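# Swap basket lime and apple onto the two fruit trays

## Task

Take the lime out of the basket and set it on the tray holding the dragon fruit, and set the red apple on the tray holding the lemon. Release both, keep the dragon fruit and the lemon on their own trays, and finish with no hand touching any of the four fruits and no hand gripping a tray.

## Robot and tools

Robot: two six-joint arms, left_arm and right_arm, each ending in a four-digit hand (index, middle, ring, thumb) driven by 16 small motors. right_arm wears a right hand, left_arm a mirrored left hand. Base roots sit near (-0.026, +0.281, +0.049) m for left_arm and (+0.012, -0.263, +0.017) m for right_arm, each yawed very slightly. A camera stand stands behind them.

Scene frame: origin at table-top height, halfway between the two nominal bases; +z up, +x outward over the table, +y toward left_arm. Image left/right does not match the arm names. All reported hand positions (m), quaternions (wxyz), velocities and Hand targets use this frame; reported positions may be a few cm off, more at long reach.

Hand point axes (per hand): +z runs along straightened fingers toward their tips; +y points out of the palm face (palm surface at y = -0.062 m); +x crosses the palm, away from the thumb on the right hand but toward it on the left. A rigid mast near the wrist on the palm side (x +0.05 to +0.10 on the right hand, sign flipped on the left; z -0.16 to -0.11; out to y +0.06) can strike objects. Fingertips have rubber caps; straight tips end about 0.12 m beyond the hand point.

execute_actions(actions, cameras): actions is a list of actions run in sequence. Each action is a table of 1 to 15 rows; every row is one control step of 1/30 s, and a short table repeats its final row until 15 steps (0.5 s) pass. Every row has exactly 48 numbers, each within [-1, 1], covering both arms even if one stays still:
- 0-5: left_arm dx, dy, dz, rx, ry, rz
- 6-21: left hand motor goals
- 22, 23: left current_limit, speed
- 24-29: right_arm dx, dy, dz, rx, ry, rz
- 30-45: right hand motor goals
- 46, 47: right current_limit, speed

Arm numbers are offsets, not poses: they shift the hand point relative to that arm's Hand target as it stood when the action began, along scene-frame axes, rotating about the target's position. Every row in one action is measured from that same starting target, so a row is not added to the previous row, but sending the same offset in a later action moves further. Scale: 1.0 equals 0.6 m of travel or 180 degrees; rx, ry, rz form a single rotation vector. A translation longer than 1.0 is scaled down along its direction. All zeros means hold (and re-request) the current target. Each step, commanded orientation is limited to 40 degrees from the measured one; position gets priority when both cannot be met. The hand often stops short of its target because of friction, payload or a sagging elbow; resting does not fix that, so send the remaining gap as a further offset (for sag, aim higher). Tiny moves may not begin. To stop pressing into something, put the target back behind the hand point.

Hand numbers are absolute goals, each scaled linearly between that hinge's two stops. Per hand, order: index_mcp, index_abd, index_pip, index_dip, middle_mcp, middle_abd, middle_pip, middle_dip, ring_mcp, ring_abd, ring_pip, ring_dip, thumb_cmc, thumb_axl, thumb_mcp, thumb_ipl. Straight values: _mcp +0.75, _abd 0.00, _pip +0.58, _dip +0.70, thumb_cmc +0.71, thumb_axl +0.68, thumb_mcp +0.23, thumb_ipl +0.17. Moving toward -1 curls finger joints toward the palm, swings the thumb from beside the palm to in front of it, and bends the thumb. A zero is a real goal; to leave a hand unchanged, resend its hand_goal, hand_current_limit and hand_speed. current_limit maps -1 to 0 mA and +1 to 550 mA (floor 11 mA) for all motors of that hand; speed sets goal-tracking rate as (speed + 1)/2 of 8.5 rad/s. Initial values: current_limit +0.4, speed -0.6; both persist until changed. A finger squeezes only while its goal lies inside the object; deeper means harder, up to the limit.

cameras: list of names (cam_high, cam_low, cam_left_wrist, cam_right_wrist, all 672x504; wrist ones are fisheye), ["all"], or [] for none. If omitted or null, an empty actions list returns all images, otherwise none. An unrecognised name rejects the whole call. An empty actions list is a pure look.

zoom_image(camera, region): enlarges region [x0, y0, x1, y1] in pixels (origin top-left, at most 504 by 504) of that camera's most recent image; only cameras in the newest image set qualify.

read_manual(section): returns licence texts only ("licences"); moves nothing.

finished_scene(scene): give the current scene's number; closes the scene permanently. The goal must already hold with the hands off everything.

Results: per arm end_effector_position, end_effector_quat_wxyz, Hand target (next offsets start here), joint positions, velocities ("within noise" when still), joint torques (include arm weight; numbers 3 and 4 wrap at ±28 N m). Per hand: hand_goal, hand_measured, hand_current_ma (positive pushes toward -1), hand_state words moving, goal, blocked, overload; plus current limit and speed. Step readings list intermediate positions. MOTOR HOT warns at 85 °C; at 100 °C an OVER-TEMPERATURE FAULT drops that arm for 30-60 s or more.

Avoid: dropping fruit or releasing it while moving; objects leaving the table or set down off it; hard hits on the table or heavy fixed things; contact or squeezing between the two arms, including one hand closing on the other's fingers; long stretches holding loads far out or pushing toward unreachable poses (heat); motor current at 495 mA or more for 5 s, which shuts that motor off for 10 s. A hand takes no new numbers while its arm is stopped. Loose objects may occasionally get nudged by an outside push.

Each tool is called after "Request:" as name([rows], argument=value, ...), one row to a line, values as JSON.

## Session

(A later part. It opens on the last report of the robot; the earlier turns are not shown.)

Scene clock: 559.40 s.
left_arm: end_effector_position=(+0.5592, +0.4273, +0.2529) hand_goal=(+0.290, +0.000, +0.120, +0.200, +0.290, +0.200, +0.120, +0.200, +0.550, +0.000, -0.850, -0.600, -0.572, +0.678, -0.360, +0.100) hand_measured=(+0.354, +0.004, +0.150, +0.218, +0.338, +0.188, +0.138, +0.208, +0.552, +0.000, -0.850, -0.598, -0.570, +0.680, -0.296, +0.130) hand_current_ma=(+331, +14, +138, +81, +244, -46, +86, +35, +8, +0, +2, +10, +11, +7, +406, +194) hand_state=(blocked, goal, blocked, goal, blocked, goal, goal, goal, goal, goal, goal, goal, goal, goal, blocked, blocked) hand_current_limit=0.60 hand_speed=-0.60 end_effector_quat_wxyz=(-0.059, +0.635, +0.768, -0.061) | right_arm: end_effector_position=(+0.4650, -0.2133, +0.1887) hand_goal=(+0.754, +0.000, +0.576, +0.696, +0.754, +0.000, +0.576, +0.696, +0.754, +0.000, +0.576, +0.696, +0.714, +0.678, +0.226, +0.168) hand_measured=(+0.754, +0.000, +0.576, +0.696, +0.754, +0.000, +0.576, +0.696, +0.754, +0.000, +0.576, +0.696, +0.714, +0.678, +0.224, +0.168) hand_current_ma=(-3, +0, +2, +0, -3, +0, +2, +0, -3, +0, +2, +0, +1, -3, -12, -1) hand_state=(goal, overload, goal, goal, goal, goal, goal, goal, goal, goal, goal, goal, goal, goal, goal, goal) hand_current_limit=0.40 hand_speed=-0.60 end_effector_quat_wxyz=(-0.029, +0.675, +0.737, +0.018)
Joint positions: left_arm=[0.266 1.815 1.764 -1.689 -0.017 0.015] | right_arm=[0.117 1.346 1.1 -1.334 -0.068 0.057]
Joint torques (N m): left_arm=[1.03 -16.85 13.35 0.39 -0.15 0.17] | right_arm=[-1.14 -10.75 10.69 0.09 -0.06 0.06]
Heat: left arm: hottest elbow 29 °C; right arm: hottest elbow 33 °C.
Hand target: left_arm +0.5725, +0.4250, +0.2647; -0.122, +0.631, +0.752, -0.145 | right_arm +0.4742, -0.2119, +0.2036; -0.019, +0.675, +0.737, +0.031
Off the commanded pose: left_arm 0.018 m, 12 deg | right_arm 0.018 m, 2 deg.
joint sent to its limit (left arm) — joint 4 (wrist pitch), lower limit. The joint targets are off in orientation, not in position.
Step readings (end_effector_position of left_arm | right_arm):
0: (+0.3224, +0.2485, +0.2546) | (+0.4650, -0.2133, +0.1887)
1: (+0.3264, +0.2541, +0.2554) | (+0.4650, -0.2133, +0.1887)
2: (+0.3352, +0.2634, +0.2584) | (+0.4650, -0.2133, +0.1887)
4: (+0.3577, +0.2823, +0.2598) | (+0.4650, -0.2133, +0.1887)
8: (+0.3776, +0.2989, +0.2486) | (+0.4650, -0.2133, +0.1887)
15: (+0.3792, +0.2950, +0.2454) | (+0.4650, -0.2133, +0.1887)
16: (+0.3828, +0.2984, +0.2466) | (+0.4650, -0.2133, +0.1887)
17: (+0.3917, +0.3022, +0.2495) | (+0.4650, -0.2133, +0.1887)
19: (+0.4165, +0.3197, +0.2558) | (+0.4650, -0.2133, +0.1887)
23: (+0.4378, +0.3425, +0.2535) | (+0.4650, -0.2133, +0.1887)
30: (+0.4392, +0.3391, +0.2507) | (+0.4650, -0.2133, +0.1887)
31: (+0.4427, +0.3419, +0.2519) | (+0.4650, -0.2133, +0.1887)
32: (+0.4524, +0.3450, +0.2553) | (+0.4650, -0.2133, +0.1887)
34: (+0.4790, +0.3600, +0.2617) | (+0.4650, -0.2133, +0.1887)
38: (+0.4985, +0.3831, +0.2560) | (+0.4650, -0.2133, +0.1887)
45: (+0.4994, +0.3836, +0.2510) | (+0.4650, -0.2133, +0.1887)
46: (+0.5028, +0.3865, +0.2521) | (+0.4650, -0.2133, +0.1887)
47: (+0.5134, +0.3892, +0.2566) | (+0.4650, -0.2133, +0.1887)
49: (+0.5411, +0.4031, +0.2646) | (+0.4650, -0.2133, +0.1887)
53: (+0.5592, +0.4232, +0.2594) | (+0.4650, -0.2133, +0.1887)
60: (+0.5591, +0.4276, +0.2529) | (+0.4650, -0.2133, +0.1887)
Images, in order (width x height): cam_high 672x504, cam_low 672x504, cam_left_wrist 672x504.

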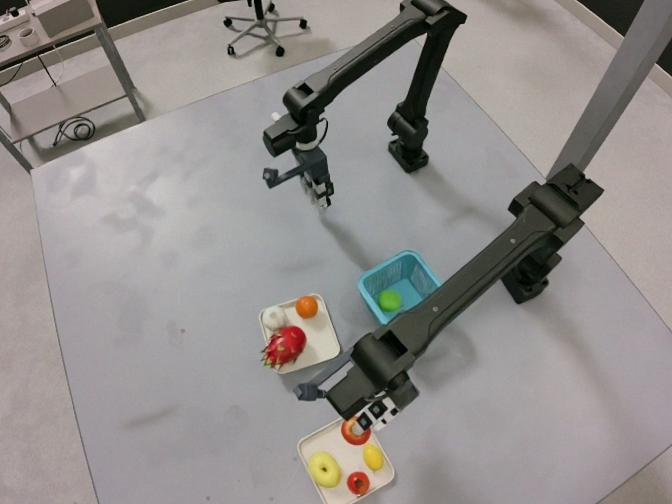

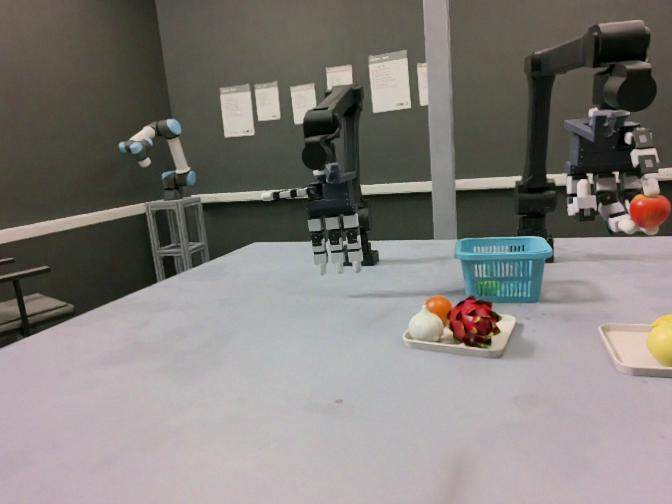

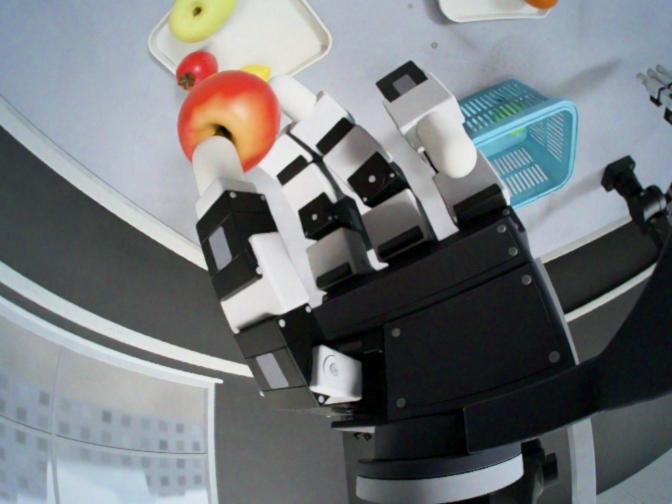

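Request:
execute_actions([
  [[0.071,-0.015,0.0,-0.0097,0.0547,0,0.29,0,0.12,0.2,0.29,0.2,0.12,0.2,0.55,0,-0.85,-0.6,-0.572,0.677,-0.37,0.1,0.6,-0.6,0,0,0,0,0,0,0.754,0,0.576,0.696,0.754,0,0.576,0.696,0.754,0,0.576,0.696,0.714,0.678,0.226,0.168,0.4,-0.6]],
  [[0,0,-0.09,0,0,0,0.29,0,0.12,0.2,0.29,0.2,0.12,0.2,0.55,0,-0.85,-0.6,-0.572,0.677,-0.37,0.1,0.6,-0.6,0,0,0,0,0,0,0.754,0,0.576,0.696,0.754,0,0.576,0.696,0.754,0,0.576,0.696,0.714,0.678,0.226,0.168,0.4,-0.6]],
  [[0,0,-0.09,0,0,0,0.29,0,0.12,0.2,0.29,0.2,0.12,0.2,0.55,0,-0.85,-0.6,-0.572,0.677,-0.37,0.1,0.6,-0.6,0,0,0,0,0,0,0.754,0,0.576,0.696,0.754,0,0.576,0.696,0.754,0,0.576,0.696,0.714,0.678,0.226,0.168,0.4,-0.6]],
], cameras=["cam_high","cam_left_wrist"])

Request:
zoom_image(camera="cam_high", region=[280, 384, 410, 504])

Scene clock: 580.77 s.
left_arm: end_effector_position=(+0.6049, +0.4117, +0.1484) hand_goal=(+0.290, +0.000, +0.120, +0.200, +0.290, +0.200, +0.120, +0.200, +0.550, +0.000, -0.850, -0.600, -0.572, +0.678, -0.370, +0.100) hand_measured=(+0.354, +0.004, +0.150, +0.218, +0.338, +0.188, +0.138, +0.208, +0.552, +0.000, -0.850, -0.598, -0.570, +0.680, -0.296, +0.130) hand_current_ma=(+331, +15, +140, +83, +245, -46, +87, +36, +12, +0, +2, +10, +13, +7, +440, +194) hand_state=(blocked, goal, blocked, goal, blocked, goal, goal, goal, goal, goal, goal, goal, goal, goal, blocked, blocked) hand_current_limit=0.60 hand_speed=-0.60 end_effector_quat_wxyz=(-0.103, +0.644, +0.750, -0.113) | right_arm: end_effector_position=(+0.4650, -0.2133, +0.1887) hand_goal=(+0.754, +0.000, +0.576, +0.696, +0.754, +0.000, +0.576, +0.696, +0.754, +0.000, +0.576, +0.696, +0.714, +0.678, +0.226, +0.168) hand_measured=(+0.754, +0.000, +0.576, +0.696, +0.754, +0.000, +0.576, +0.696, +0.754, +0.000, +0.576, +0.696, +0.714, +0.678, +0.224, +0.168) hand_current_ma=(-3, +0, +2, +0, -3, +0, +2, +0, -3, +0, +2, +0, +1, -3, -12, -1) hand_state=(goal, overload, goal, goal, goal, goal, goal, goal, goal, goal, goal, goal, goal, goal, goal, goal) hand_current_limit=0.40 hand_speed=-0.60 end_effector_quat_wxyz=(-0.029, +0.675, +0.737, +0.018)
Joint positions: left_arm=[0.228 2.067 1.882 -1.692 -0.014 0.014] | right_arm=[0.117 1.346 1.1 -1.334 -0.068 0.057]
Joint torques (N m): left_arm=[1.73 -20.6 12.22 0.16 0.1 -0.07] | right_arm=[-1.26 -10.64 10.67 0.06 -0.05 0.06]
Heat: left arm: hottest shoulder 29 °C; right arm: hottest elbow 33 °C.
Hand target: left_arm +0.6151, +0.4160, +0.1566; -0.176, +0.618, +0.737, -0.211 | right_arm +0.4742, -0.2119, +0.2036; -0.019, +0.675, +0.737, +0.031
Off the commanded pose: left_arm 0.014 m, 14 deg | right_arm 0.018 m, 2 deg.
joint sent to its limit (left arm) — joint 4 (wrist pitch), lower limit. The joint targets are off in orientation, not in position.
Step readings (end_effector_position of left_arm | right_arm):
0: (+0.5592, +0.4273, +0.2529) | (+0.4650, -0.2133, +0.1887)
1: (+0.5616, +0.4257, +0.2535) | (+0.4650, -0.2133, +0.1887)
2: (+0.5684, +0.4264, +0.2563) | (+0.4650, -0.2133, +0.1887)
4: (+0.5866, +0.4244, +0.2615) | (+0.4650, -0.2133, +0.1887)
8: (+0.5992, +0.4165, +0.2590) | (+0.4650, -0.2133, +0.1887)
15: (+0.6006, +0.4120, +0.2555) | (+0.4650, -0.2133, +0.1887)
16: (+0.6009, +0.4120, +0.2534) | (+0.4650, -0.2133, +0.1887)
17: (+0.6015, +0.4120, +0.2513) | (+0.4650, -0.2133, +0.1887)
19: (+0.6026, +0.4121, +0.2404) | (+0.4650, -0.2133, +0.1887)
23: (+0.6047, +0.4124, +0.2131) | (+0.4650, -0.2133, +0.1887)
30: (+0.6053, +0.4125, +0.1989) | (+0.4650, -0.2133, +0.1887)
31: (+0.6054, +0.4123, +0.1972) | (+0.4650, -0.2133, +0.1887)
32: (+0.6055, +0.4121, +0.1948) | (+0.4650, -0.2133, +0.1887)
34: (+0.6057, +0.4118, +0.1845) | (+0.4650, -0.2133, +0.1887)
38: (+0.6054, +0.4118, +0.1603) | (+0.4650, -0.2133, +0.1887)
45: (+0.6049, +0.4117, +0.1484) | (+0.4650, -0.2133, +0.1887)
Images, in order (width x height): cam_high 672x504, cam_left_wrist 672x504.

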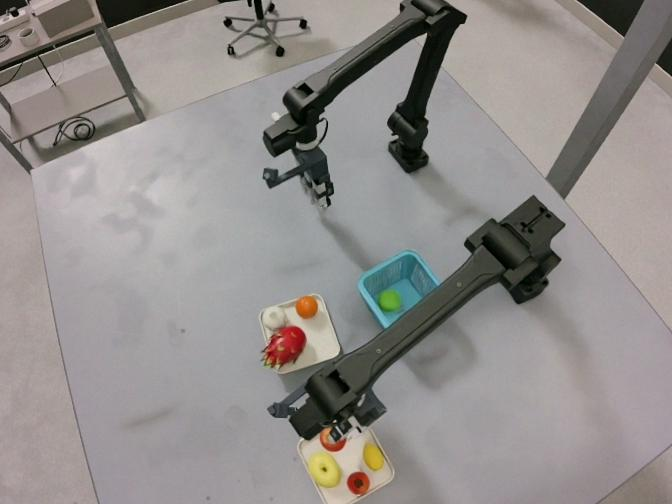

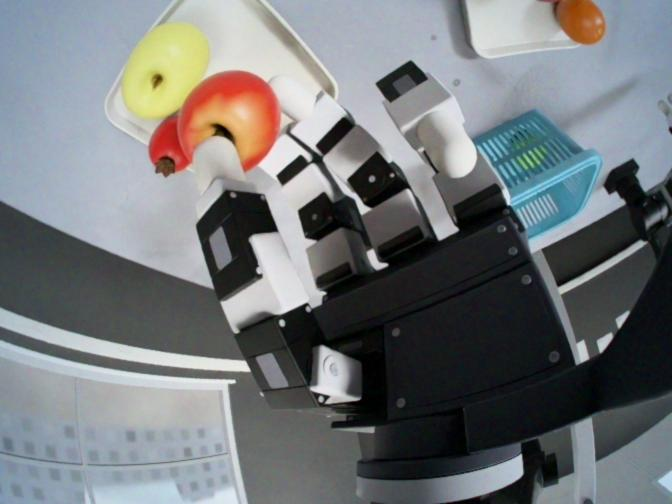

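Scaled by 3.877 from the camera's 672x504 image, which has a finer 960x720 frame.

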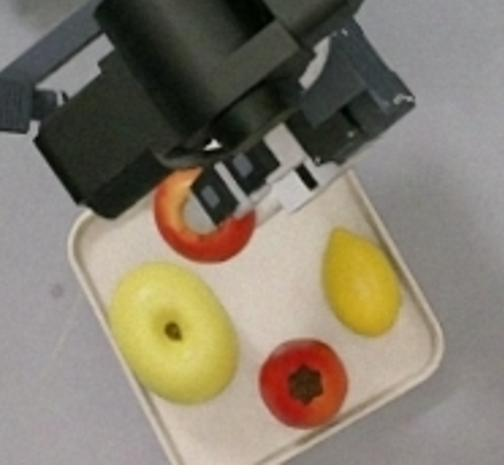

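Request:
execute_actions([
  [[-0.014,-0.003,-0.06,0,0,0,0.29,0,0.12,0.2,0.29,0.2,0.12,0.2,0.55,0,-0.85,-0.6,-0.572,0.677,-0.37,0.1,0.6,-0.6,0,0,0,0,0,0,0.754,0,0.576,0.696,0.754,0,0.576,0.696,0.754,0,0.576,0.696,0.714,0.678,0.226,0.168,0.4,-0.6]],
  [[0,0,-0.04,0,0,0,0.29,0,0.12,0.2,0.29,0.2,0.12,0.2,0.55,0,-0.85,-0.6,-0.572,0.677,-0.37,0.1,0.6,-0.6,0,0,0,0,0,0,0.754,0,0.576,0.696,0.754,0,0.576,0.696,0.754,0,0.576,0.696,0.714,0.678,0.226,0.168,0.4,-0.6]],
], cameras=["cam_high","cam_low","cam_left_wrist"])

Request:
zoom_image(camera="cam_high", region=[280, 384, 410, 504])

Request:
zoom_image(camera="cam_low", region=[572, 280, 672, 380])

Scene clock: 597.17 s.
left_arm: end_effector_position=(+0.6007, +0.4102, +0.0995) hand_goal=(+0.290, +0.000, +0.120, +0.200, +0.290, +0.200, +0.120, +0.200, +0.550, +0.000, -0.850, -0.600, -0.572, +0.678, -0.370, +0.100) hand_measured=(+0.354, +0.004, +0.150, +0.218, +0.338, +0.188, +0.138, +0.208, +0.552, +0.000, -0.850, -0.598, -0.570, +0.680, -0.296, +0.130) hand_current_ma=(+331, +15, +140, +83, +245, -46, +87, +36, +11, +0, +2, +10, +13, +7, +440, +194) hand_state=(blocked, goal, blocked, goal, blocked, goal, goal, goal, goal, goal, goal, goal, goal, goal, blocked, blocked) hand_current_limit=0.60 hand_speed=-0.60 end_effector_quat_wxyz=(-0.126, +0.639, +0.745, -0.144) | right_arm: end_effector_position=(+0.4650, -0.2133, +0.1887) hand_goal=(+0.754, +0.000, +0.576, +0.696, +0.754, +0.000, +0.576, +0.696, +0.754, +0.000, +0.576, +0.696, +0.714, +0.678, +0.226, +0.168) hand_measured=(+0.754, +0.000, +0.576, +0.696, +0.754, +0.000, +0.576, +0.696, +0.754, +0.000, +0.576, +0.696, +0.714, +0.678, +0.224, +0.168) hand_current_ma=(-3, +0, +2, +0, -3, +0, +2, +0, -3, +0, +2, +0, +1, -3, -12, -1) hand_state=(goal, overload, goal, goal, goal, goal, goal, goal, goal, goal, goal, goal, goal, goal, goal, goal) hand_current_limit=0.40 hand_speed=-0.60 end_effector_quat_wxyz=(-0.029, +0.675, +0.737, +0.018)
Joint positions: left_arm=[0.228 2.145 1.882 -1.692 -0.009 0.012] | right_arm=[0.117 1.346 1.1 -1.334 -0.068 0.057]
Joint torques (N m): left_arm=[1.67 -20.25 10.96 0.03 0.12 -0.07] | right_arm=[-1.44 -10.75 10.67 0.05 -0.07 0.07]
Heat: left arm: hottest shoulder 30 °C; right arm: hottest elbow 34 °C.
Hand target: left_arm +0.6067, +0.4142, +0.0967; -0.176, +0.618, +0.737, -0.211 | right_arm +0.4742, -0.2119, +0.2036; -0.019, +0.675, +0.737, +0.031
Off the commanded pose: left_arm 0.008 m, 10 deg | right_arm 0.018 m, 2 deg.
joint sent to its limit (left arm) — joint 4 (wrist pitch), lower limit. The joint targets are off in orientation, not in position.
Step readings (end_effector_position of left_arm | right_arm):
0: (+0.6049, +0.4117, +0.1484) | (+0.4650, -0.2133, +0.1887)
1: (+0.6049, +0.4115, +0.1477) | (+0.4650, -0.2133, +0.1887)
2: (+0.6049, +0.4113, +0.1469) | (+0.4650, -0.2133, +0.1887)
4: (+0.6047, +0.4111, +0.1433) | (+0.4650, -0.2133, +0.1887)
8: (+0.6041, +0.4111, +0.1343) | (+0.4650, -0.2133, +0.1887)
15: (+0.6037, +0.4110, +0.1296) | (+0.4650, -0.2133, +0.1887)
16: (+0.6037, +0.4109, +0.1286) | (+0.4650, -0.2133, +0.1887)
17: (+0.6036, +0.4108, +0.1272) | (+0.4650, -0.2133, +0.1887)
19: (+0.6030, +0.4107, +0.1213) | (+0.4650, -0.2133, +0.1887)
23: (+0.6015, +0.4104, +0.1069) | (+0.4650, -0.2133, +0.1887)
30: (+0.6007, +0.4102, +0.0995) | (+0.4650, -0.2133, +0.1887)
Images, in order (width x height): cam_high 672x504, cam_low 672x504, cam_left_wrist 672x504.

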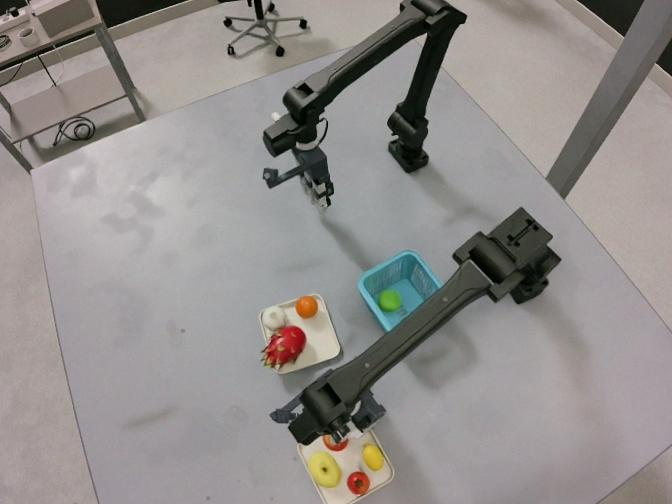

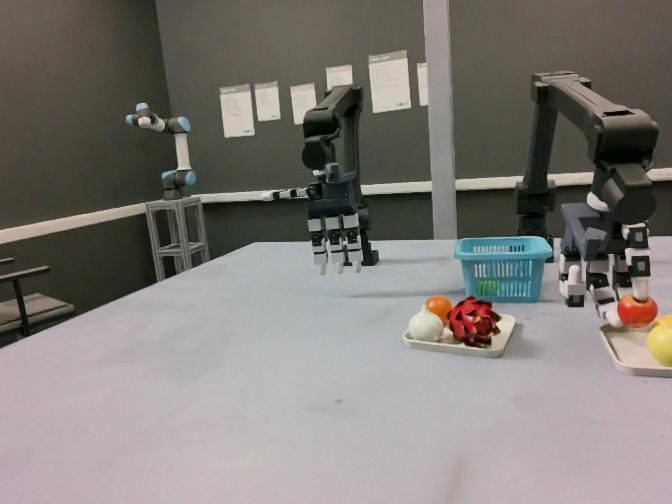

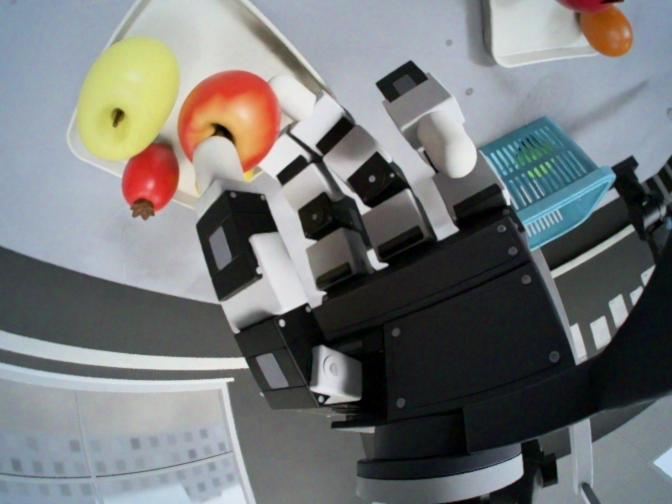

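Scaled by 3.877 from the camera's 672x504 image, which has a finer 960x720 frame.

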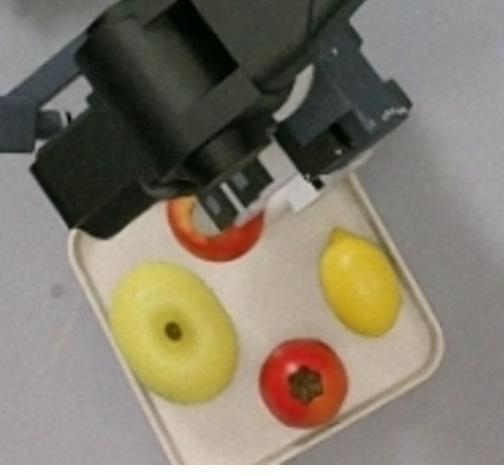

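Scaled by 5.040 from the camera's 672x504 image, which has a finer 960x720 frame.

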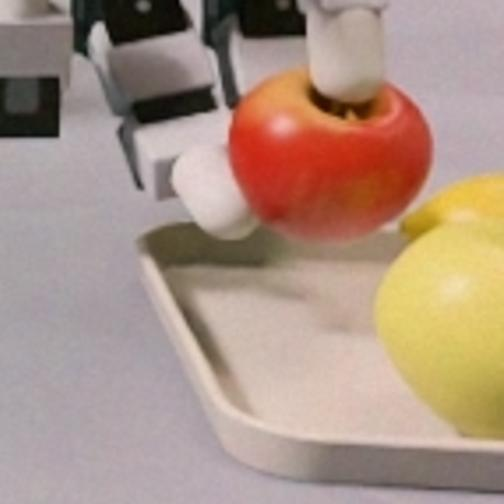

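Request:
execute_actions([
  [[-0.006,0.028,0,0,0,0,0.29,0,0.12,0.2,0.29,0.2,0.12,0.2,0.55,0,-0.85,-0.6,-0.572,0.677,-0.37,0.1,0.6,-0.6,0,0,0,0,0,0,0.754,0,0.576,0.696,0.754,0,0.576,0.696,0.754,0,0.576,0.696,0.714,0.678,0.226,0.168,0.4,-0.6]],
  [[0,0,-0.02,0,0,0,0.29,0,0.12,0.2,0.29,0.2,0.12,0.2,0.55,0,-0.85,-0.6,-0.572,0.677,-0.37,0.1,0.6,-0.6,0,0,0,0,0,0,0.754,0,0.576,0.696,0.754,0,0.576,0.696,0.754,0,0.576,0.696,0.714,0.678,0.226,0.168,0.4,-0.6]],
], cameras=["cam_high","cam_low","cam_left_wrist"])

Request:
zoom_image(camera="cam_high", region=[280, 384, 410, 504])

Request:
zoom_image(camera="cam_low", region=[572, 280, 672, 380])

Scene clock: 615.33 s.
left_arm: end_effector_position=(+0.5955, +0.4300, +0.0928) hand_goal=(+0.290, +0.000, +0.120, +0.200, +0.290, +0.200, +0.120, +0.200, +0.550, +0.000, -0.850, -0.600, -0.572, +0.678, -0.370, +0.100) hand_measured=(+0.354, +0.004, +0.150, +0.218, +0.338, +0.188, +0.138, +0.208, +0.552, +0.000, -0.850, -0.598, -0.570, +0.680, -0.296, +0.130) hand_current_ma=(+331, +15, +140, +83, +245, -46, +87, +36, +11, +0, +2, +10, +13, +7, +440, +194) hand_state=(blocked, goal, blocked, goal, blocked, goal, goal, goal, goal, goal, goal, goal, goal, goal, blocked, blocked) hand_current_limit=0.60 hand_speed=-0.60 end_effector_quat_wxyz=(-0.129, +0.628, +0.753, -0.148) | right_arm: end_effector_position=(+0.4650, -0.2133, +0.1887) hand_goal=(+0.754, +0.000, +0.576, +0.696, +0.754, +0.000, +0.576, +0.696, +0.754, +0.000, +0.576, +0.696, +0.714, +0.678, +0.226, +0.168) hand_measured=(+0.754, +0.000, +0.576, +0.696, +0.754, +0.000, +0.576, +0.696, +0.754, +0.000, +0.576, +0.696, +0.714, +0.678, +0.224, +0.168) hand_current_ma=(-3, +0, +2, +0, -3, +0, +2, +0, -3, +0, +2, +0, +1, -3, -12, -1) hand_state=(goal, overload, goal, goal, goal, goal, goal, goal, goal, goal, goal, goal, goal, goal, goal, goal) hand_current_limit=0.40 hand_speed=-0.60 end_effector_quat_wxyz=(-0.029, +0.675, +0.737, +0.018)
Joint positions: left_arm=[0.259 2.157 1.882 -1.692 -0.016 0.015] | right_arm=[0.117 1.346 1.1 -1.334 -0.068 0.057]
Joint torques (N m): left_arm=[1.44 -19.25 11.22 -0.06 -0.13 0.14] | right_arm=[-1.2 -10.75 10.67 0.09 -0.08 0.08]
Heat: left arm: hottest shoulder 32 °C; right arm: hottest elbow 34 °C.
Hand target: left_arm +0.6031, +0.4311, +0.0846; -0.176, +0.618, +0.737, -0.211 | right_arm +0.4742, -0.2119, +0.2036; -0.019, +0.675, +0.737, +0.031
Off the commanded pose: left_arm 0.011 m, 9 deg | right_arm 0.018 m, 2 deg.
joint sent to its limit (left arm) — joint 4 (wrist pitch), lower limit. The joint targets are off in orientation, not in position.
Step readings (end_effector_position of left_arm | right_arm):
0: (+0.6007, +0.4102, +0.0995) | (+0.4650, -0.2133, +0.1887)
1: (+0.6005, +0.4113, +0.0996) | (+0.4650, -0.2133, +0.1887)
2: (+0.6004, +0.4118, +0.0996) | (+0.4650, -0.2133, +0.1887)
4: (+0.5995, +0.4160, +0.0996) | (+0.4650, -0.2133, +0.1887)
8: (+0.5976, +0.4250, +0.0996) | (+0.4650, -0.2133, +0.1887)
15: (+0.5964, +0.4302, +0.0997) | (+0.4650, -0.2133, +0.1887)
16: (+0.5963, +0.4302, +0.0994) | (+0.4650, -0.2133, +0.1887)
17: (+0.5963, +0.4302, +0.0992) | (+0.4650, -0.2133, +0.1887)
19: (+0.5961, +0.4302, +0.0978) | (+0.4650, -0.2133, +0.1887)
23: (+0.5957, +0.4301, +0.0945) | (+0.4650, -0.2133, +0.1887)
30: (+0.5955, +0.4300, +0.0928) | (+0.4650, -0.2133, +0.1887)
Images, in order (width x height): cam_high 672x504, cam_low 672x504, cam_left_wrist 672x504.

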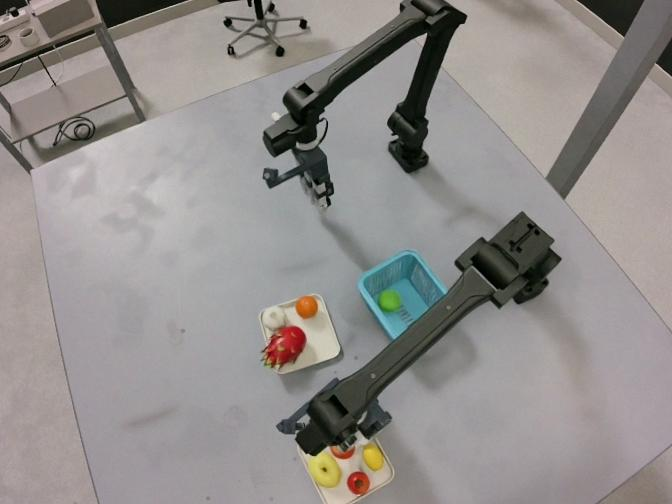

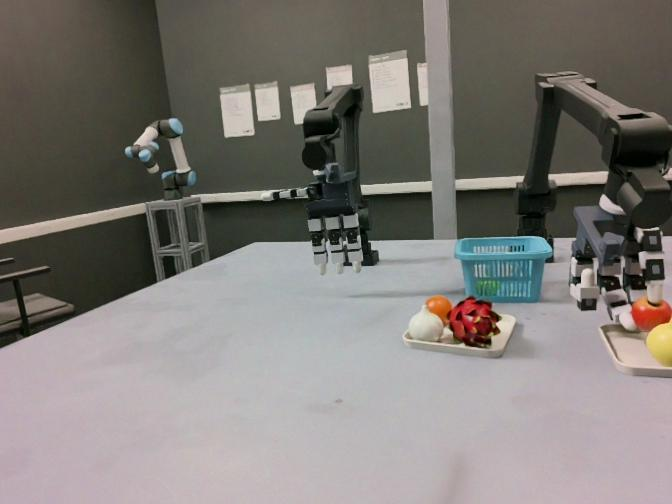

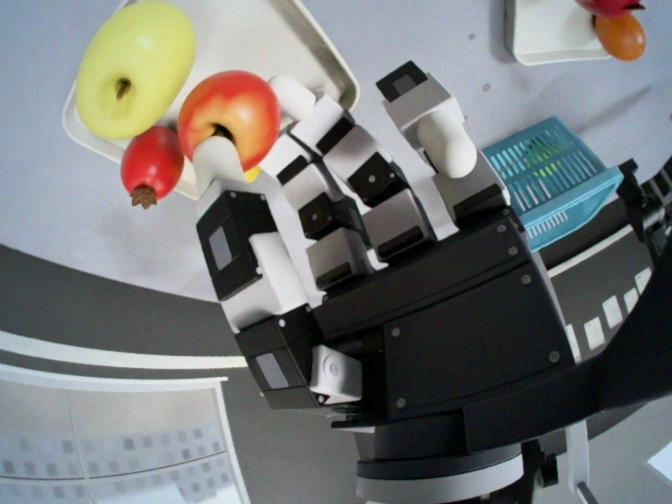

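Scaled by 3.877 from the camera's 672x504 image, which has a finer 960x720 frame.

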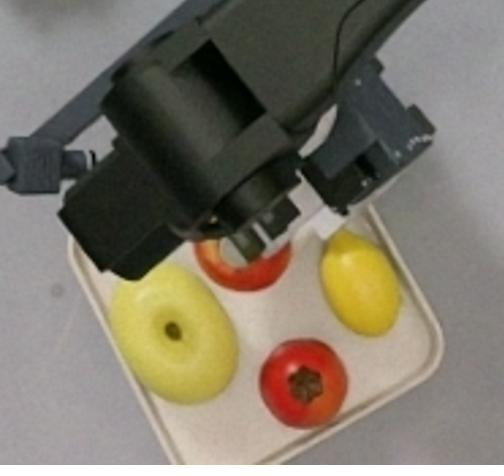

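Scaled by 5.040 from the camera's 672x504 image, which has a finer 960x720 frame.

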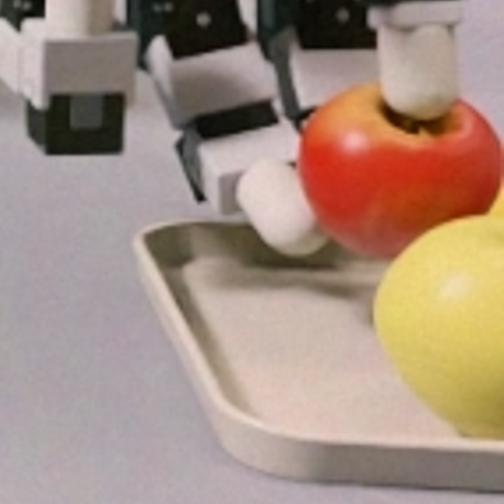

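Request:
execute_actions([
  [[0,0,-0.02,0,0,0,0.29,0,0.12,0.2,0.29,0.2,0.12,0.2,0.55,0,-0.85,-0.6,-0.572,0.677,-0.37,0.1,0.6,-0.6,0,0,0,0,0,0,0.754,0,0.576,0.696,0.754,0,0.576,0.696,0.754,0,0.576,0.696,0.714,0.678,0.226,0.168,0.4,-0.6]],
], cameras=["cam_high","cam_low","cam_left_wrist"])

Request:
zoom_image(camera="cam_high", region=[280, 384, 410, 504])

Request:
zoom_image(camera="cam_low", region=[572, 280, 672, 380])

Scene clock: 621.73 s.
left_arm: end_effector_position=(+0.5933, +0.4296, +0.0788) hand_goal=(+0.290, +0.000, +0.120, +0.200, +0.290, +0.200, +0.120, +0.200, +0.550, +0.000, -0.850, -0.600, -0.572, +0.678, -0.370, +0.100) hand_measured=(+0.354, +0.004, +0.150, +0.220, +0.338, +0.188, +0.138, +0.208, +0.552, +0.000, -0.850, -0.598, -0.570, +0.680, -0.296, +0.130) hand_current_ma=(+330, +19, +140, +92, +245, -47, +87, +37, +9, +0, +2, +10, +13, +7, +440, +194) hand_state=(blocked, goal, blocked, goal, blocked, goal, goal, goal, goal, goal, goal, goal, goal, goal, blocked, blocked) hand_current_limit=0.60 hand_speed=-0.60 end_effector_quat_wxyz=(-0.137, +0.627, +0.751, -0.156) | right_arm: end_effector_position=(+0.4650, -0.2133, +0.1887) hand_goal=(+0.754, +0.000, +0.576, +0.696, +0.754, +0.000, +0.576, +0.696, +0.754, +0.000, +0.576, +0.696, +0.714, +0.678, +0.226, +0.168) hand_measured=(+0.754, +0.000, +0.576, +0.696, +0.754, +0.000, +0.576, +0.696, +0.754, +0.000, +0.576, +0.696, +0.714, +0.678, +0.224, +0.168) hand_current_ma=(-3, +0, +2, +0, -3, +0, +2, +0, -3, +0, +2, +0, +1, -3, -12, -1) hand_state=(goal, overload, goal, goal, goal, goal, goal, goal, goal, goal, goal, goal, goal, goal, goal, goal) hand_current_limit=0.40 hand_speed=-0.60 end_effector_quat_wxyz=(-0.029, +0.675, +0.737, +0.018)
Joint positions: left_arm=[0.259 2.179 1.882 -1.692 -0.017 0.015] | right_arm=[0.117 1.346 1.1 -1.334 -0.068 0.057]
Joint torques (N m): left_arm=[1.26 -19.84 11.56 -0.01 -0.08 0.14] | right_arm=[-1.32 -10.7 10.66 0.1 -0.06 0.06]
Heat: left arm: hottest shoulder 31 °C; right arm: hottest elbow 34 °C.
Hand target: left_arm +0.6031, +0.4309, +0.0726; -0.176, +0.618, +0.737, -0.211 | right_arm +0.4742, -0.2119, +0.2036; -0.019, +0.675, +0.737, +0.031
Off the commanded pose: left_arm 0.012 m, 8 deg | right_arm 0.018 m, 2 deg.
joint sent to its limit (left arm) — joint 4 (wrist pitch), lower limit. The joint targets are off in orientation, not in position.
Step readings (end_effector_position of left_arm | right_arm):
0: (+0.5955, +0.4300, +0.0928) | (+0.4650, -0.2133, +0.1887)
1: (+0.5954, +0.4300, +0.0924) | (+0.4650, -0.2133, +0.1887)
2: (+0.5953, +0.4300, +0.0917) | (+0.4650, -0.2133, +0.1887)
4: (+0.5948, +0.4299, +0.0884) | (+0.4650, -0.2133, +0.1887)
8: (+0.5936, +0.4297, +0.0804) | (+0.4650, -0.2133, +0.1887)
15: (+0.5933, +0.4296, +0.0788) | (+0.4650, -0.2133, +0.1887)
Images, in order (width x height): cam_high 672x504, cam_low 672x504, cam_left_wrist 672x504.

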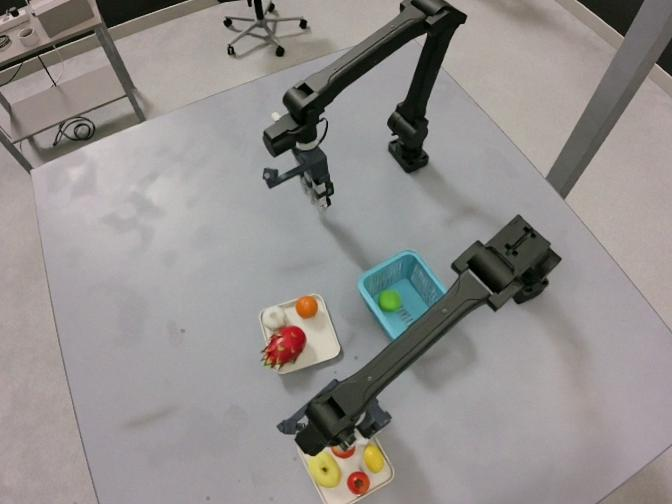

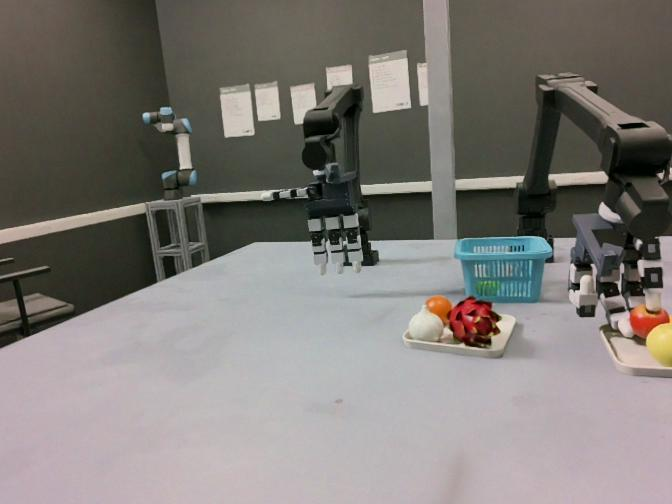

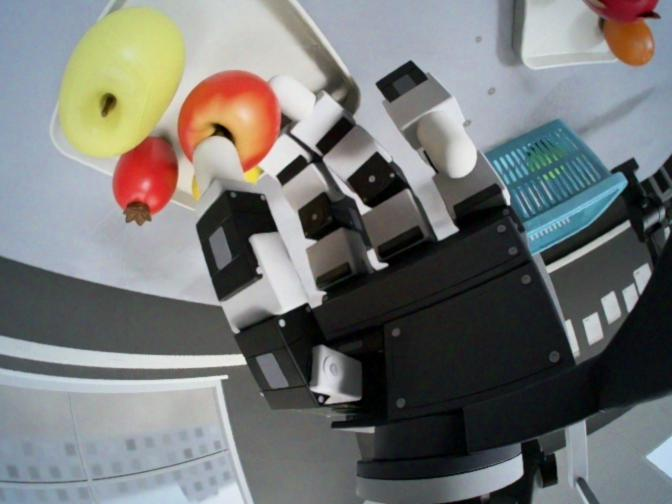

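Scaled by 3.877 from the camera's 672x504 image, which has a finer 960x720 frame.

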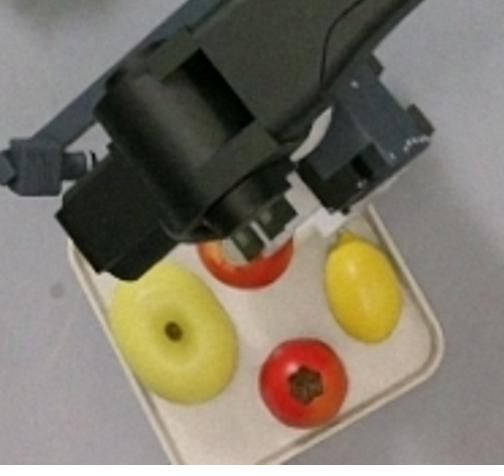

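Scaled by 5.040 from the camera's 672x504 image, which has a finer 960x720 frame.

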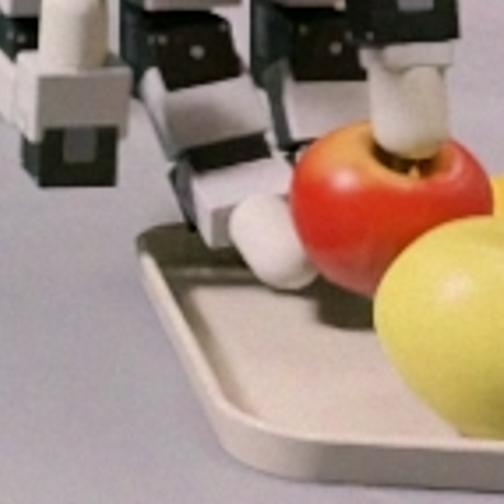

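Request:
execute_actions([
  [[0.002,-0.003,-0.015,0,0,0,0.29,0,0.12,0.2,0.29,0.2,0.12,0.2,0.55,0,-0.85,-0.6,-0.572,0.677,-0.37,0.1,0.6,-0.6,0,0,0,0,0,0,0.754,0,0.576,0.696,0.754,0,0.576,0.696,0.754,0,0.576,0.696,0.714,0.678,0.226,0.168,0.4,-0.6]],
], cameras=["cam_high","cam_low","cam_left_wrist"])

Request:
zoom_image(camera="cam_high", region=[280, 384, 410, 504])

Request:
zoom_image(camera="cam_low", region=[572, 280, 672, 380])

Scene clock: 626.63 s.
left_arm: end_effector_position=(+0.5933, +0.4296, +0.0788) hand_goal=(+0.290, +0.000, +0.120, +0.200, +0.290, +0.200, +0.120, +0.200, +0.550, +0.000, -0.850, -0.600, -0.572, +0.678, -0.370, +0.100) hand_measured=(+0.354, +0.004, +0.150, +0.220, +0.338, +0.188, +0.138, +0.208, +0.552, +0.000, -0.850, -0.598, -0.570, +0.680, -0.296, +0.130) hand_current_ma=(+330, +19, +140, +92, +245, -47, +87, +37, +9, +0, +2, +10, +13, +7, +440, +194) hand_state=(blocked, goal, blocked, goal, blocked, goal, goal, goal, goal, goal, goal, goal, goal, goal, blocked, blocked) hand_current_limit=0.60 hand_speed=-0.60 end_effector_quat_wxyz=(-0.137, +0.627, +0.751, -0.156) | right_arm: end_effector_position=(+0.4650, -0.2133, +0.1887) hand_goal=(+0.754, +0.000, +0.576, +0.696, +0.754, +0.000, +0.576, +0.696, +0.754, +0.000, +0.576, +0.696, +0.714, +0.678, +0.226, +0.168) hand_measured=(+0.754, +0.000, +0.576, +0.696, +0.754, +0.000, +0.576, +0.696, +0.754, +0.000, +0.576, +0.696, +0.714, +0.678, +0.224, +0.168) hand_current_ma=(-3, +0, +2, +0, -3, +0, +2, +0, -3, +0, +2, +0, +1, -3, -12, -1) hand_state=(goal, overload, goal, goal, goal, goal, goal, goal, goal, goal, goal, goal, goal, goal, goal, goal) hand_current_limit=0.40 hand_speed=-0.60 end_effector_quat_wxyz=(-0.029, +0.675, +0.737, +0.018)
Joint positions: left_arm=[0.259 2.179 1.882 -1.692 -0.017 0.015] | right_arm=[0.117 1.346 1.1 -1.334 -0.068 0.057]
Joint torques (N m): left_arm=[1.26 -17.96 12.19 -0.08 0 0.11] | right_arm=[-1.32 -10.75 10.66 0.03 -0.05 0.06]
Heat: left arm: hottest shoulder 31 °C; right arm: hottest elbow 34 °C.
Hand target: left_arm +0.6043, +0.4291, +0.0636; -0.176, +0.618, +0.737, -0.211 | right_arm +0.4742, -0.2119, +0.2036; -0.019, +0.675, +0.737, +0.031
Off the commanded pose: left_arm 0.019 m, 8 deg | right_arm 0.018 m, 2 deg.
joint sent to its limit (left arm) — joint 4 (wrist pitch), lower limit. The joint targets are off in orientation, not in position.
Step readings (end_effector_position of left_arm | right_arm):
0: (+0.5933, +0.4296, +0.0788) | (+0.4650, -0.2133, +0.1887)
1: (+0.5933, +0.4296, +0.0788) | (+0.4650, -0.2133, +0.1887)
2: (+0.5933, +0.4296, +0.0788) | (+0.4650, -0.2133, +0.1887)
4: (+0.5933, +0.4296, +0.0788) | (+0.4650, -0.2133, +0.1887)
8: (+0.5933, +0.4296, +0.0788) | (+0.4650, -0.2133, +0.1887)
15: (+0.5933, +0.4296, +0.0788) | (+0.4650, -0.2133, +0.1887)
Images, in order (width x height): cam_high 672x504, cam_low 672x504, cam_left_wrist 672x504.

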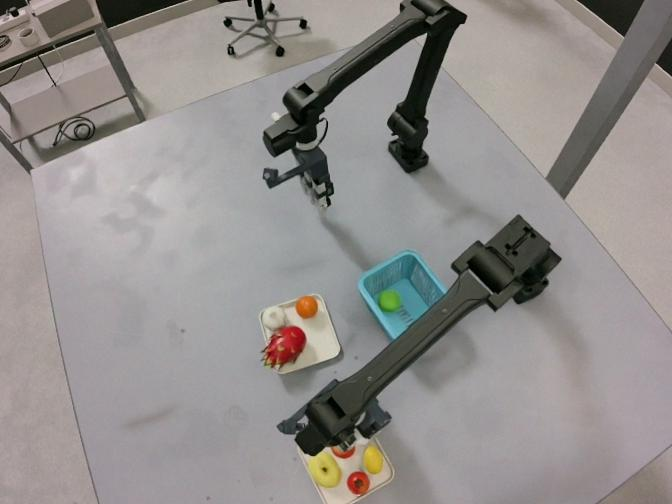

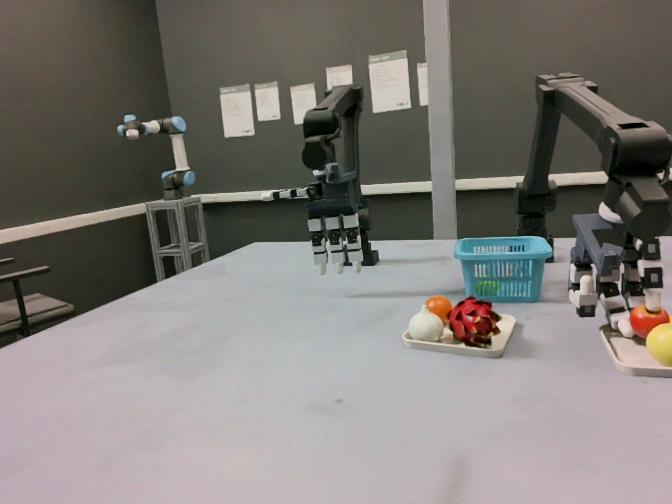

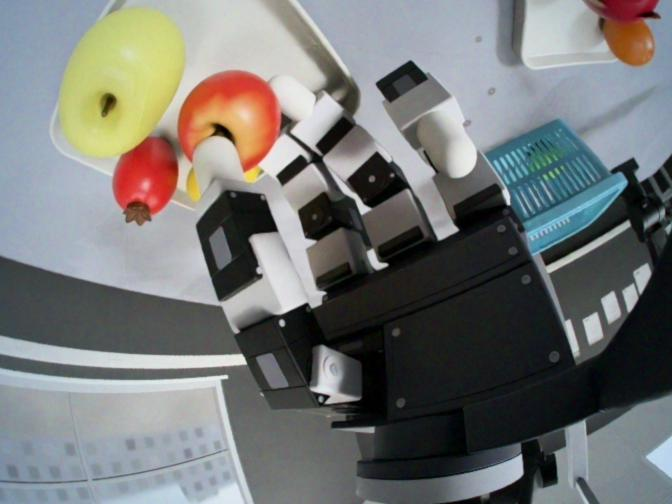

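Scaled by 3.877 from the camera's 672x504 image, which has a finer 960x720 frame.

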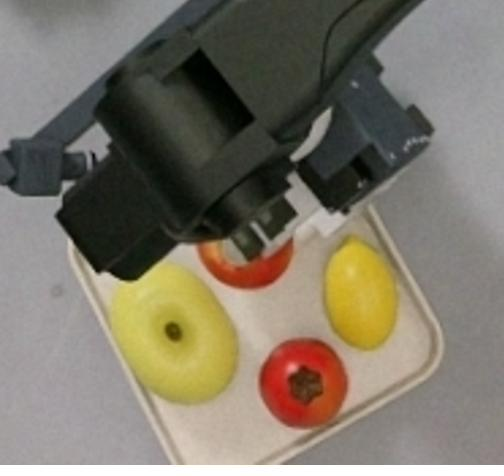

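Scaled by 5.040 from the camera's 672x504 image, which has a finer 960x720 frame.

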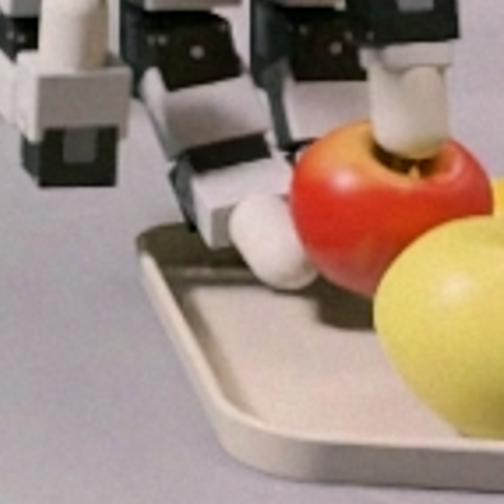

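Request:
execute_actions([
  [[0.0,0.0,-0.01,0,0,0,0.29,0,0.12,0.2,0.29,0.2,0.12,0.2,0.55,0,-0.85,-0.6,-0.572,0.677,-0.37,0.1,0.6,-0.6,0,0,0,0,0,0,0.754,0,0.576,0.696,0.754,0,0.576,0.696,0.754,0,0.576,0.696,0.714,0.678,0.226,0.168,0.4,-0.6]],
], cameras=["cam_low"])

Request:
zoom_image(camera="cam_low", region=[572, 280, 672, 380])

Scene clock: 631.50 s.
left_arm: end_effector_position=(+0.5935, +0.4296, +0.0785) hand_goal=(+0.290, +0.000, +0.120, +0.200, +0.290, +0.200, +0.120, +0.200, +0.550, +0.000, -0.850, -0.600, -0.572, +0.678, -0.370, +0.100) hand_measured=(+0.354, +0.004, +0.150, +0.220, +0.338, +0.188, +0.138, +0.208, +0.552, +0.000, -0.850, -0.598, -0.570, +0.680, -0.296, +0.130) hand_current_ma=(+330, +19, +140, +92, +245, -47, +87, +37, +9, +0, +2, +10, +13, +7, +440, +194) hand_state=(blocked, goal, blocked, goal, blocked, goal, goal, goal, goal, goal, goal, goal, goal, goal, blocked, blocked) hand_current_limit=0.60 hand_speed=-0.60 end_effector_quat_wxyz=(-0.137, +0.627, +0.751, -0.157) | right_arm: end_effector_position=(+0.4650, -0.2133, +0.1887) hand_goal=(+0.754, +0.000, +0.576, +0.696, +0.754, +0.000, +0.576, +0.696, +0.754, +0.000, +0.576, +0.696, +0.714, +0.678, +0.226, +0.168) hand_measured=(+0.754, +0.000, +0.576, +0.696, +0.754, +0.000, +0.576, +0.696, +0.754, +0.000, +0.576, +0.696, +0.714, +0.678, +0.224, +0.168) hand_current_ma=(-3, +0, +2, +0, -3, +0, +2, +0, -3, +0, +2, +0, +1, -3, -12, -1) hand_state=(goal, overload, goal, goal, goal, goal, goal, goal, goal, goal, goal, goal, goal, goal, goal, goal) hand_current_limit=0.40 hand_speed=-0.60 end_effector_quat_wxyz=(-0.029, +0.675, +0.737, +0.018)
Joint positions: left_arm=[0.259 2.181 1.884 -1.693 -0.017 0.015] | right_arm=[0.117 1.346 1.1 -1.334 -0.068 0.057]
Joint torques (N m): left_arm=[1.03 -17.38 12.26 0.02 0 0.1] | right_arm=[-1.38 -10.64 10.65 0.06 -0.06 0.06]
Heat: left arm: hottest shoulder 31 °C; right arm: hottest elbow 34 °C.
Hand target: left_arm +0.6043, +0.4291, +0.0577; -0.176, +0.618, +0.737, -0.211 | right_arm +0.4742, -0.2119, +0.2036; -0.019, +0.675, +0.737, +0.031
Off the commanded pose: left_arm 0.024 m, 8 deg | right_arm 0.018 m, 2 deg.
joint sent to its limit (left arm) — joint 4 (wrist pitch), lower limit. The joint targets are off in orientation, not in position.
Step readings (end_effector_position of left_arm | right_arm):
0: (+0.5933, +0.4296, +0.0788) | (+0.4650, -0.2133, +0.1887)
1: (+0.5932, +0.4296, +0.0785) | (+0.4650, -0.2133, +0.1887)
2: (+0.5936, +0.4296, +0.0785) | (+0.4650, -0.2133, +0.1887)
4: (+0.5935, +0.4296, +0.0785) | (+0.4650, -0.2133, +0.1887)
8: (+0.5935, +0.4296, +0.0785) | (+0.4650, -0.2133, +0.1887)
15: (+0.5935, +0.4296, +0.0785) | (+0.4650, -0.2133, +0.1887)
Images, in order (width x height): cam_low 672x504.

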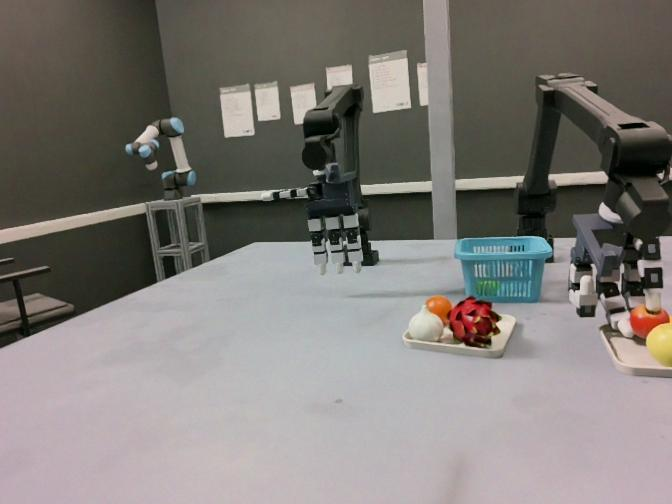

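Scaled by 5.040 from the camera's 672x504 image, which has a finer 960x720 frame.

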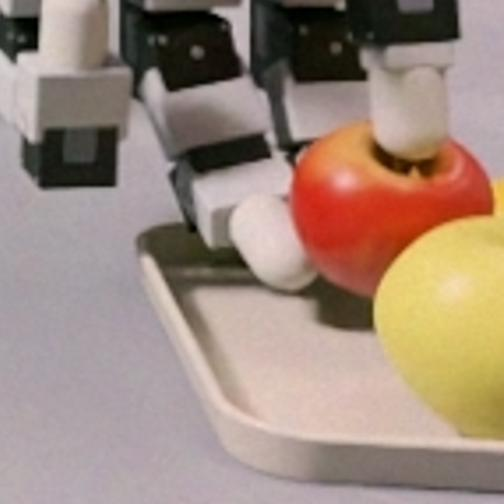

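Request:
execute_actions([
  [[0.0,0.0,-0.012,0,0,0,0.29,0,0.12,0.2,0.29,0.2,0.12,0.2,0.55,0,-0.85,-0.6,-0.572,0.677,-0.37,0.1,0.6,-0.6,0,0,0,0,0,0,0.754,0,0.576,0.696,0.754,0,0.576,0.696,0.754,0,0.576,0.696,0.714,0.678,0.226,0.168,0.4,-0.6]],
], cameras=["cam_low"])

Request:
zoom_image(camera="cam_low", region=[572, 280, 672, 380])

Scene clock: 638.00 s.
left_arm: end_effector_position=(+0.5952, +0.4301, +0.0781) hand_goal=(+0.290, +0.000, +0.120, +0.200, +0.290, +0.200, +0.120, +0.200, +0.550, +0.000, -0.850, -0.600, -0.572, +0.678, -0.370, +0.100) hand_measured=(+0.354, +0.006, +0.150, +0.220, +0.338, +0.188, +0.138, +0.208, +0.552, +0.000, -0.850, -0.598, -0.570, +0.680, -0.296, +0.130) hand_current_ma=(+330, +21, +147, +92, +245, -47, +87, +39, +9, +0, +2, +10, +13, +8, +440, +194) hand_state=(blocked, goal, blocked, goal, blocked, goal, goal, goal, goal, goal, goal, goal, goal, goal, blocked, blocked) hand_current_limit=0.60 hand_speed=-0.60 end_effector_quat_wxyz=(-0.137, +0.627, +0.751, -0.156) | right_arm: end_effector_position=(+0.4650, -0.2133, +0.1887) hand_goal=(+0.754, +0.000, +0.576, +0.696, +0.754, +0.000, +0.576, +0.696, +0.754, +0.000, +0.576, +0.696, +0.714, +0.678, +0.226, +0.168) hand_measured=(+0.754, +0.000, +0.576, +0.696, +0.754, +0.000, +0.576, +0.696, +0.754, +0.000, +0.576, +0.696, +0.714, +0.678, +0.224, +0.168) hand_current_ma=(-3, +0, +2, +0, -3, +0, +2, +0, -3, +0, +2, +0, +1, -3, -12, -1) hand_state=(goal, overload, goal, goal, goal, goal, goal, goal, goal, goal, goal, goal, goal, goal, goal, goal) hand_current_limit=0.40 hand_speed=-0.60 end_effector_quat_wxyz=(-0.029, +0.675, +0.737, +0.018)
Joint positions: left_arm=[0.259 2.185 1.889 -1.693 -0.017 0.013] | right_arm=[0.117 1.346 1.1 -1.334 -0.068 0.057]
Joint torques (N m): left_arm=[1.14 -16.85 12.05 -0.05 0.04 0.12] | right_arm=[-1.26 -10.64 10.66 0.09 -0.06 0.06]
Heat: left arm: hottest shoulder 31 °C; right arm: hottest elbow 34 °C.
Hand target: left_arm +0.6044, +0.4291, +0.0505; -0.176, +0.618, +0.737, -0.211 | right_arm +0.4742, -0.2119, +0.2036; -0.019, +0.675, +0.737, +0.031
Off the commanded pose: left_arm 0.029 m, 8 deg | right_arm 0.018 m, 2 deg.
joint sent to its limit (left arm) — joint 4 (wrist pitch), lower limit. The joint targets are off in orientation, not in position.
Step readings (end_effector_position of left_arm | right_arm):
0: (+0.5935, +0.4296, +0.0785) | (+0.4650, -0.2133, +0.1887)
1: (+0.5936, +0.4296, +0.0782) | (+0.4650, -0.2133, +0.1887)
2: (+0.5941, +0.4297, +0.0779) | (+0.4650, -0.2133, +0.1887)
4: (+0.5950, +0.4300, +0.0781) | (+0.4650, -0.2133, +0.1887)
8: (+0.5952, +0.4301, +0.0781) | (+0.4650, -0.2133, +0.1887)
15: (+0.5952, +0.4301, +0.0781) | (+0.4650, -0.2133, +0.1887)
Images, in order (width x height): cam_low 672x504.

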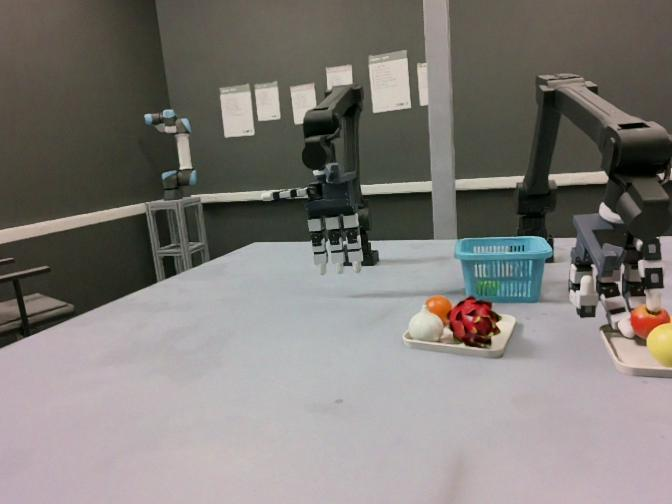

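Scaled by 5.040 from the camera's 672x504 image, which has a finer 960x720 frame.

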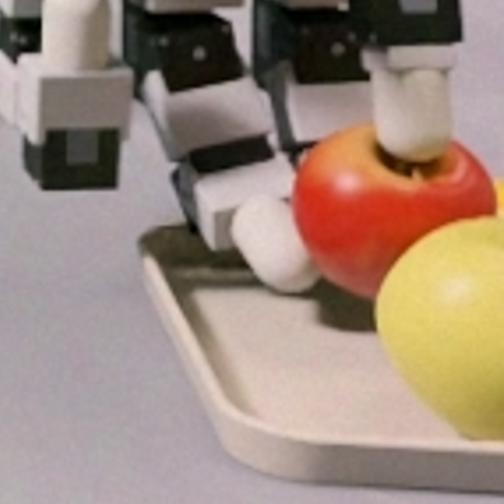

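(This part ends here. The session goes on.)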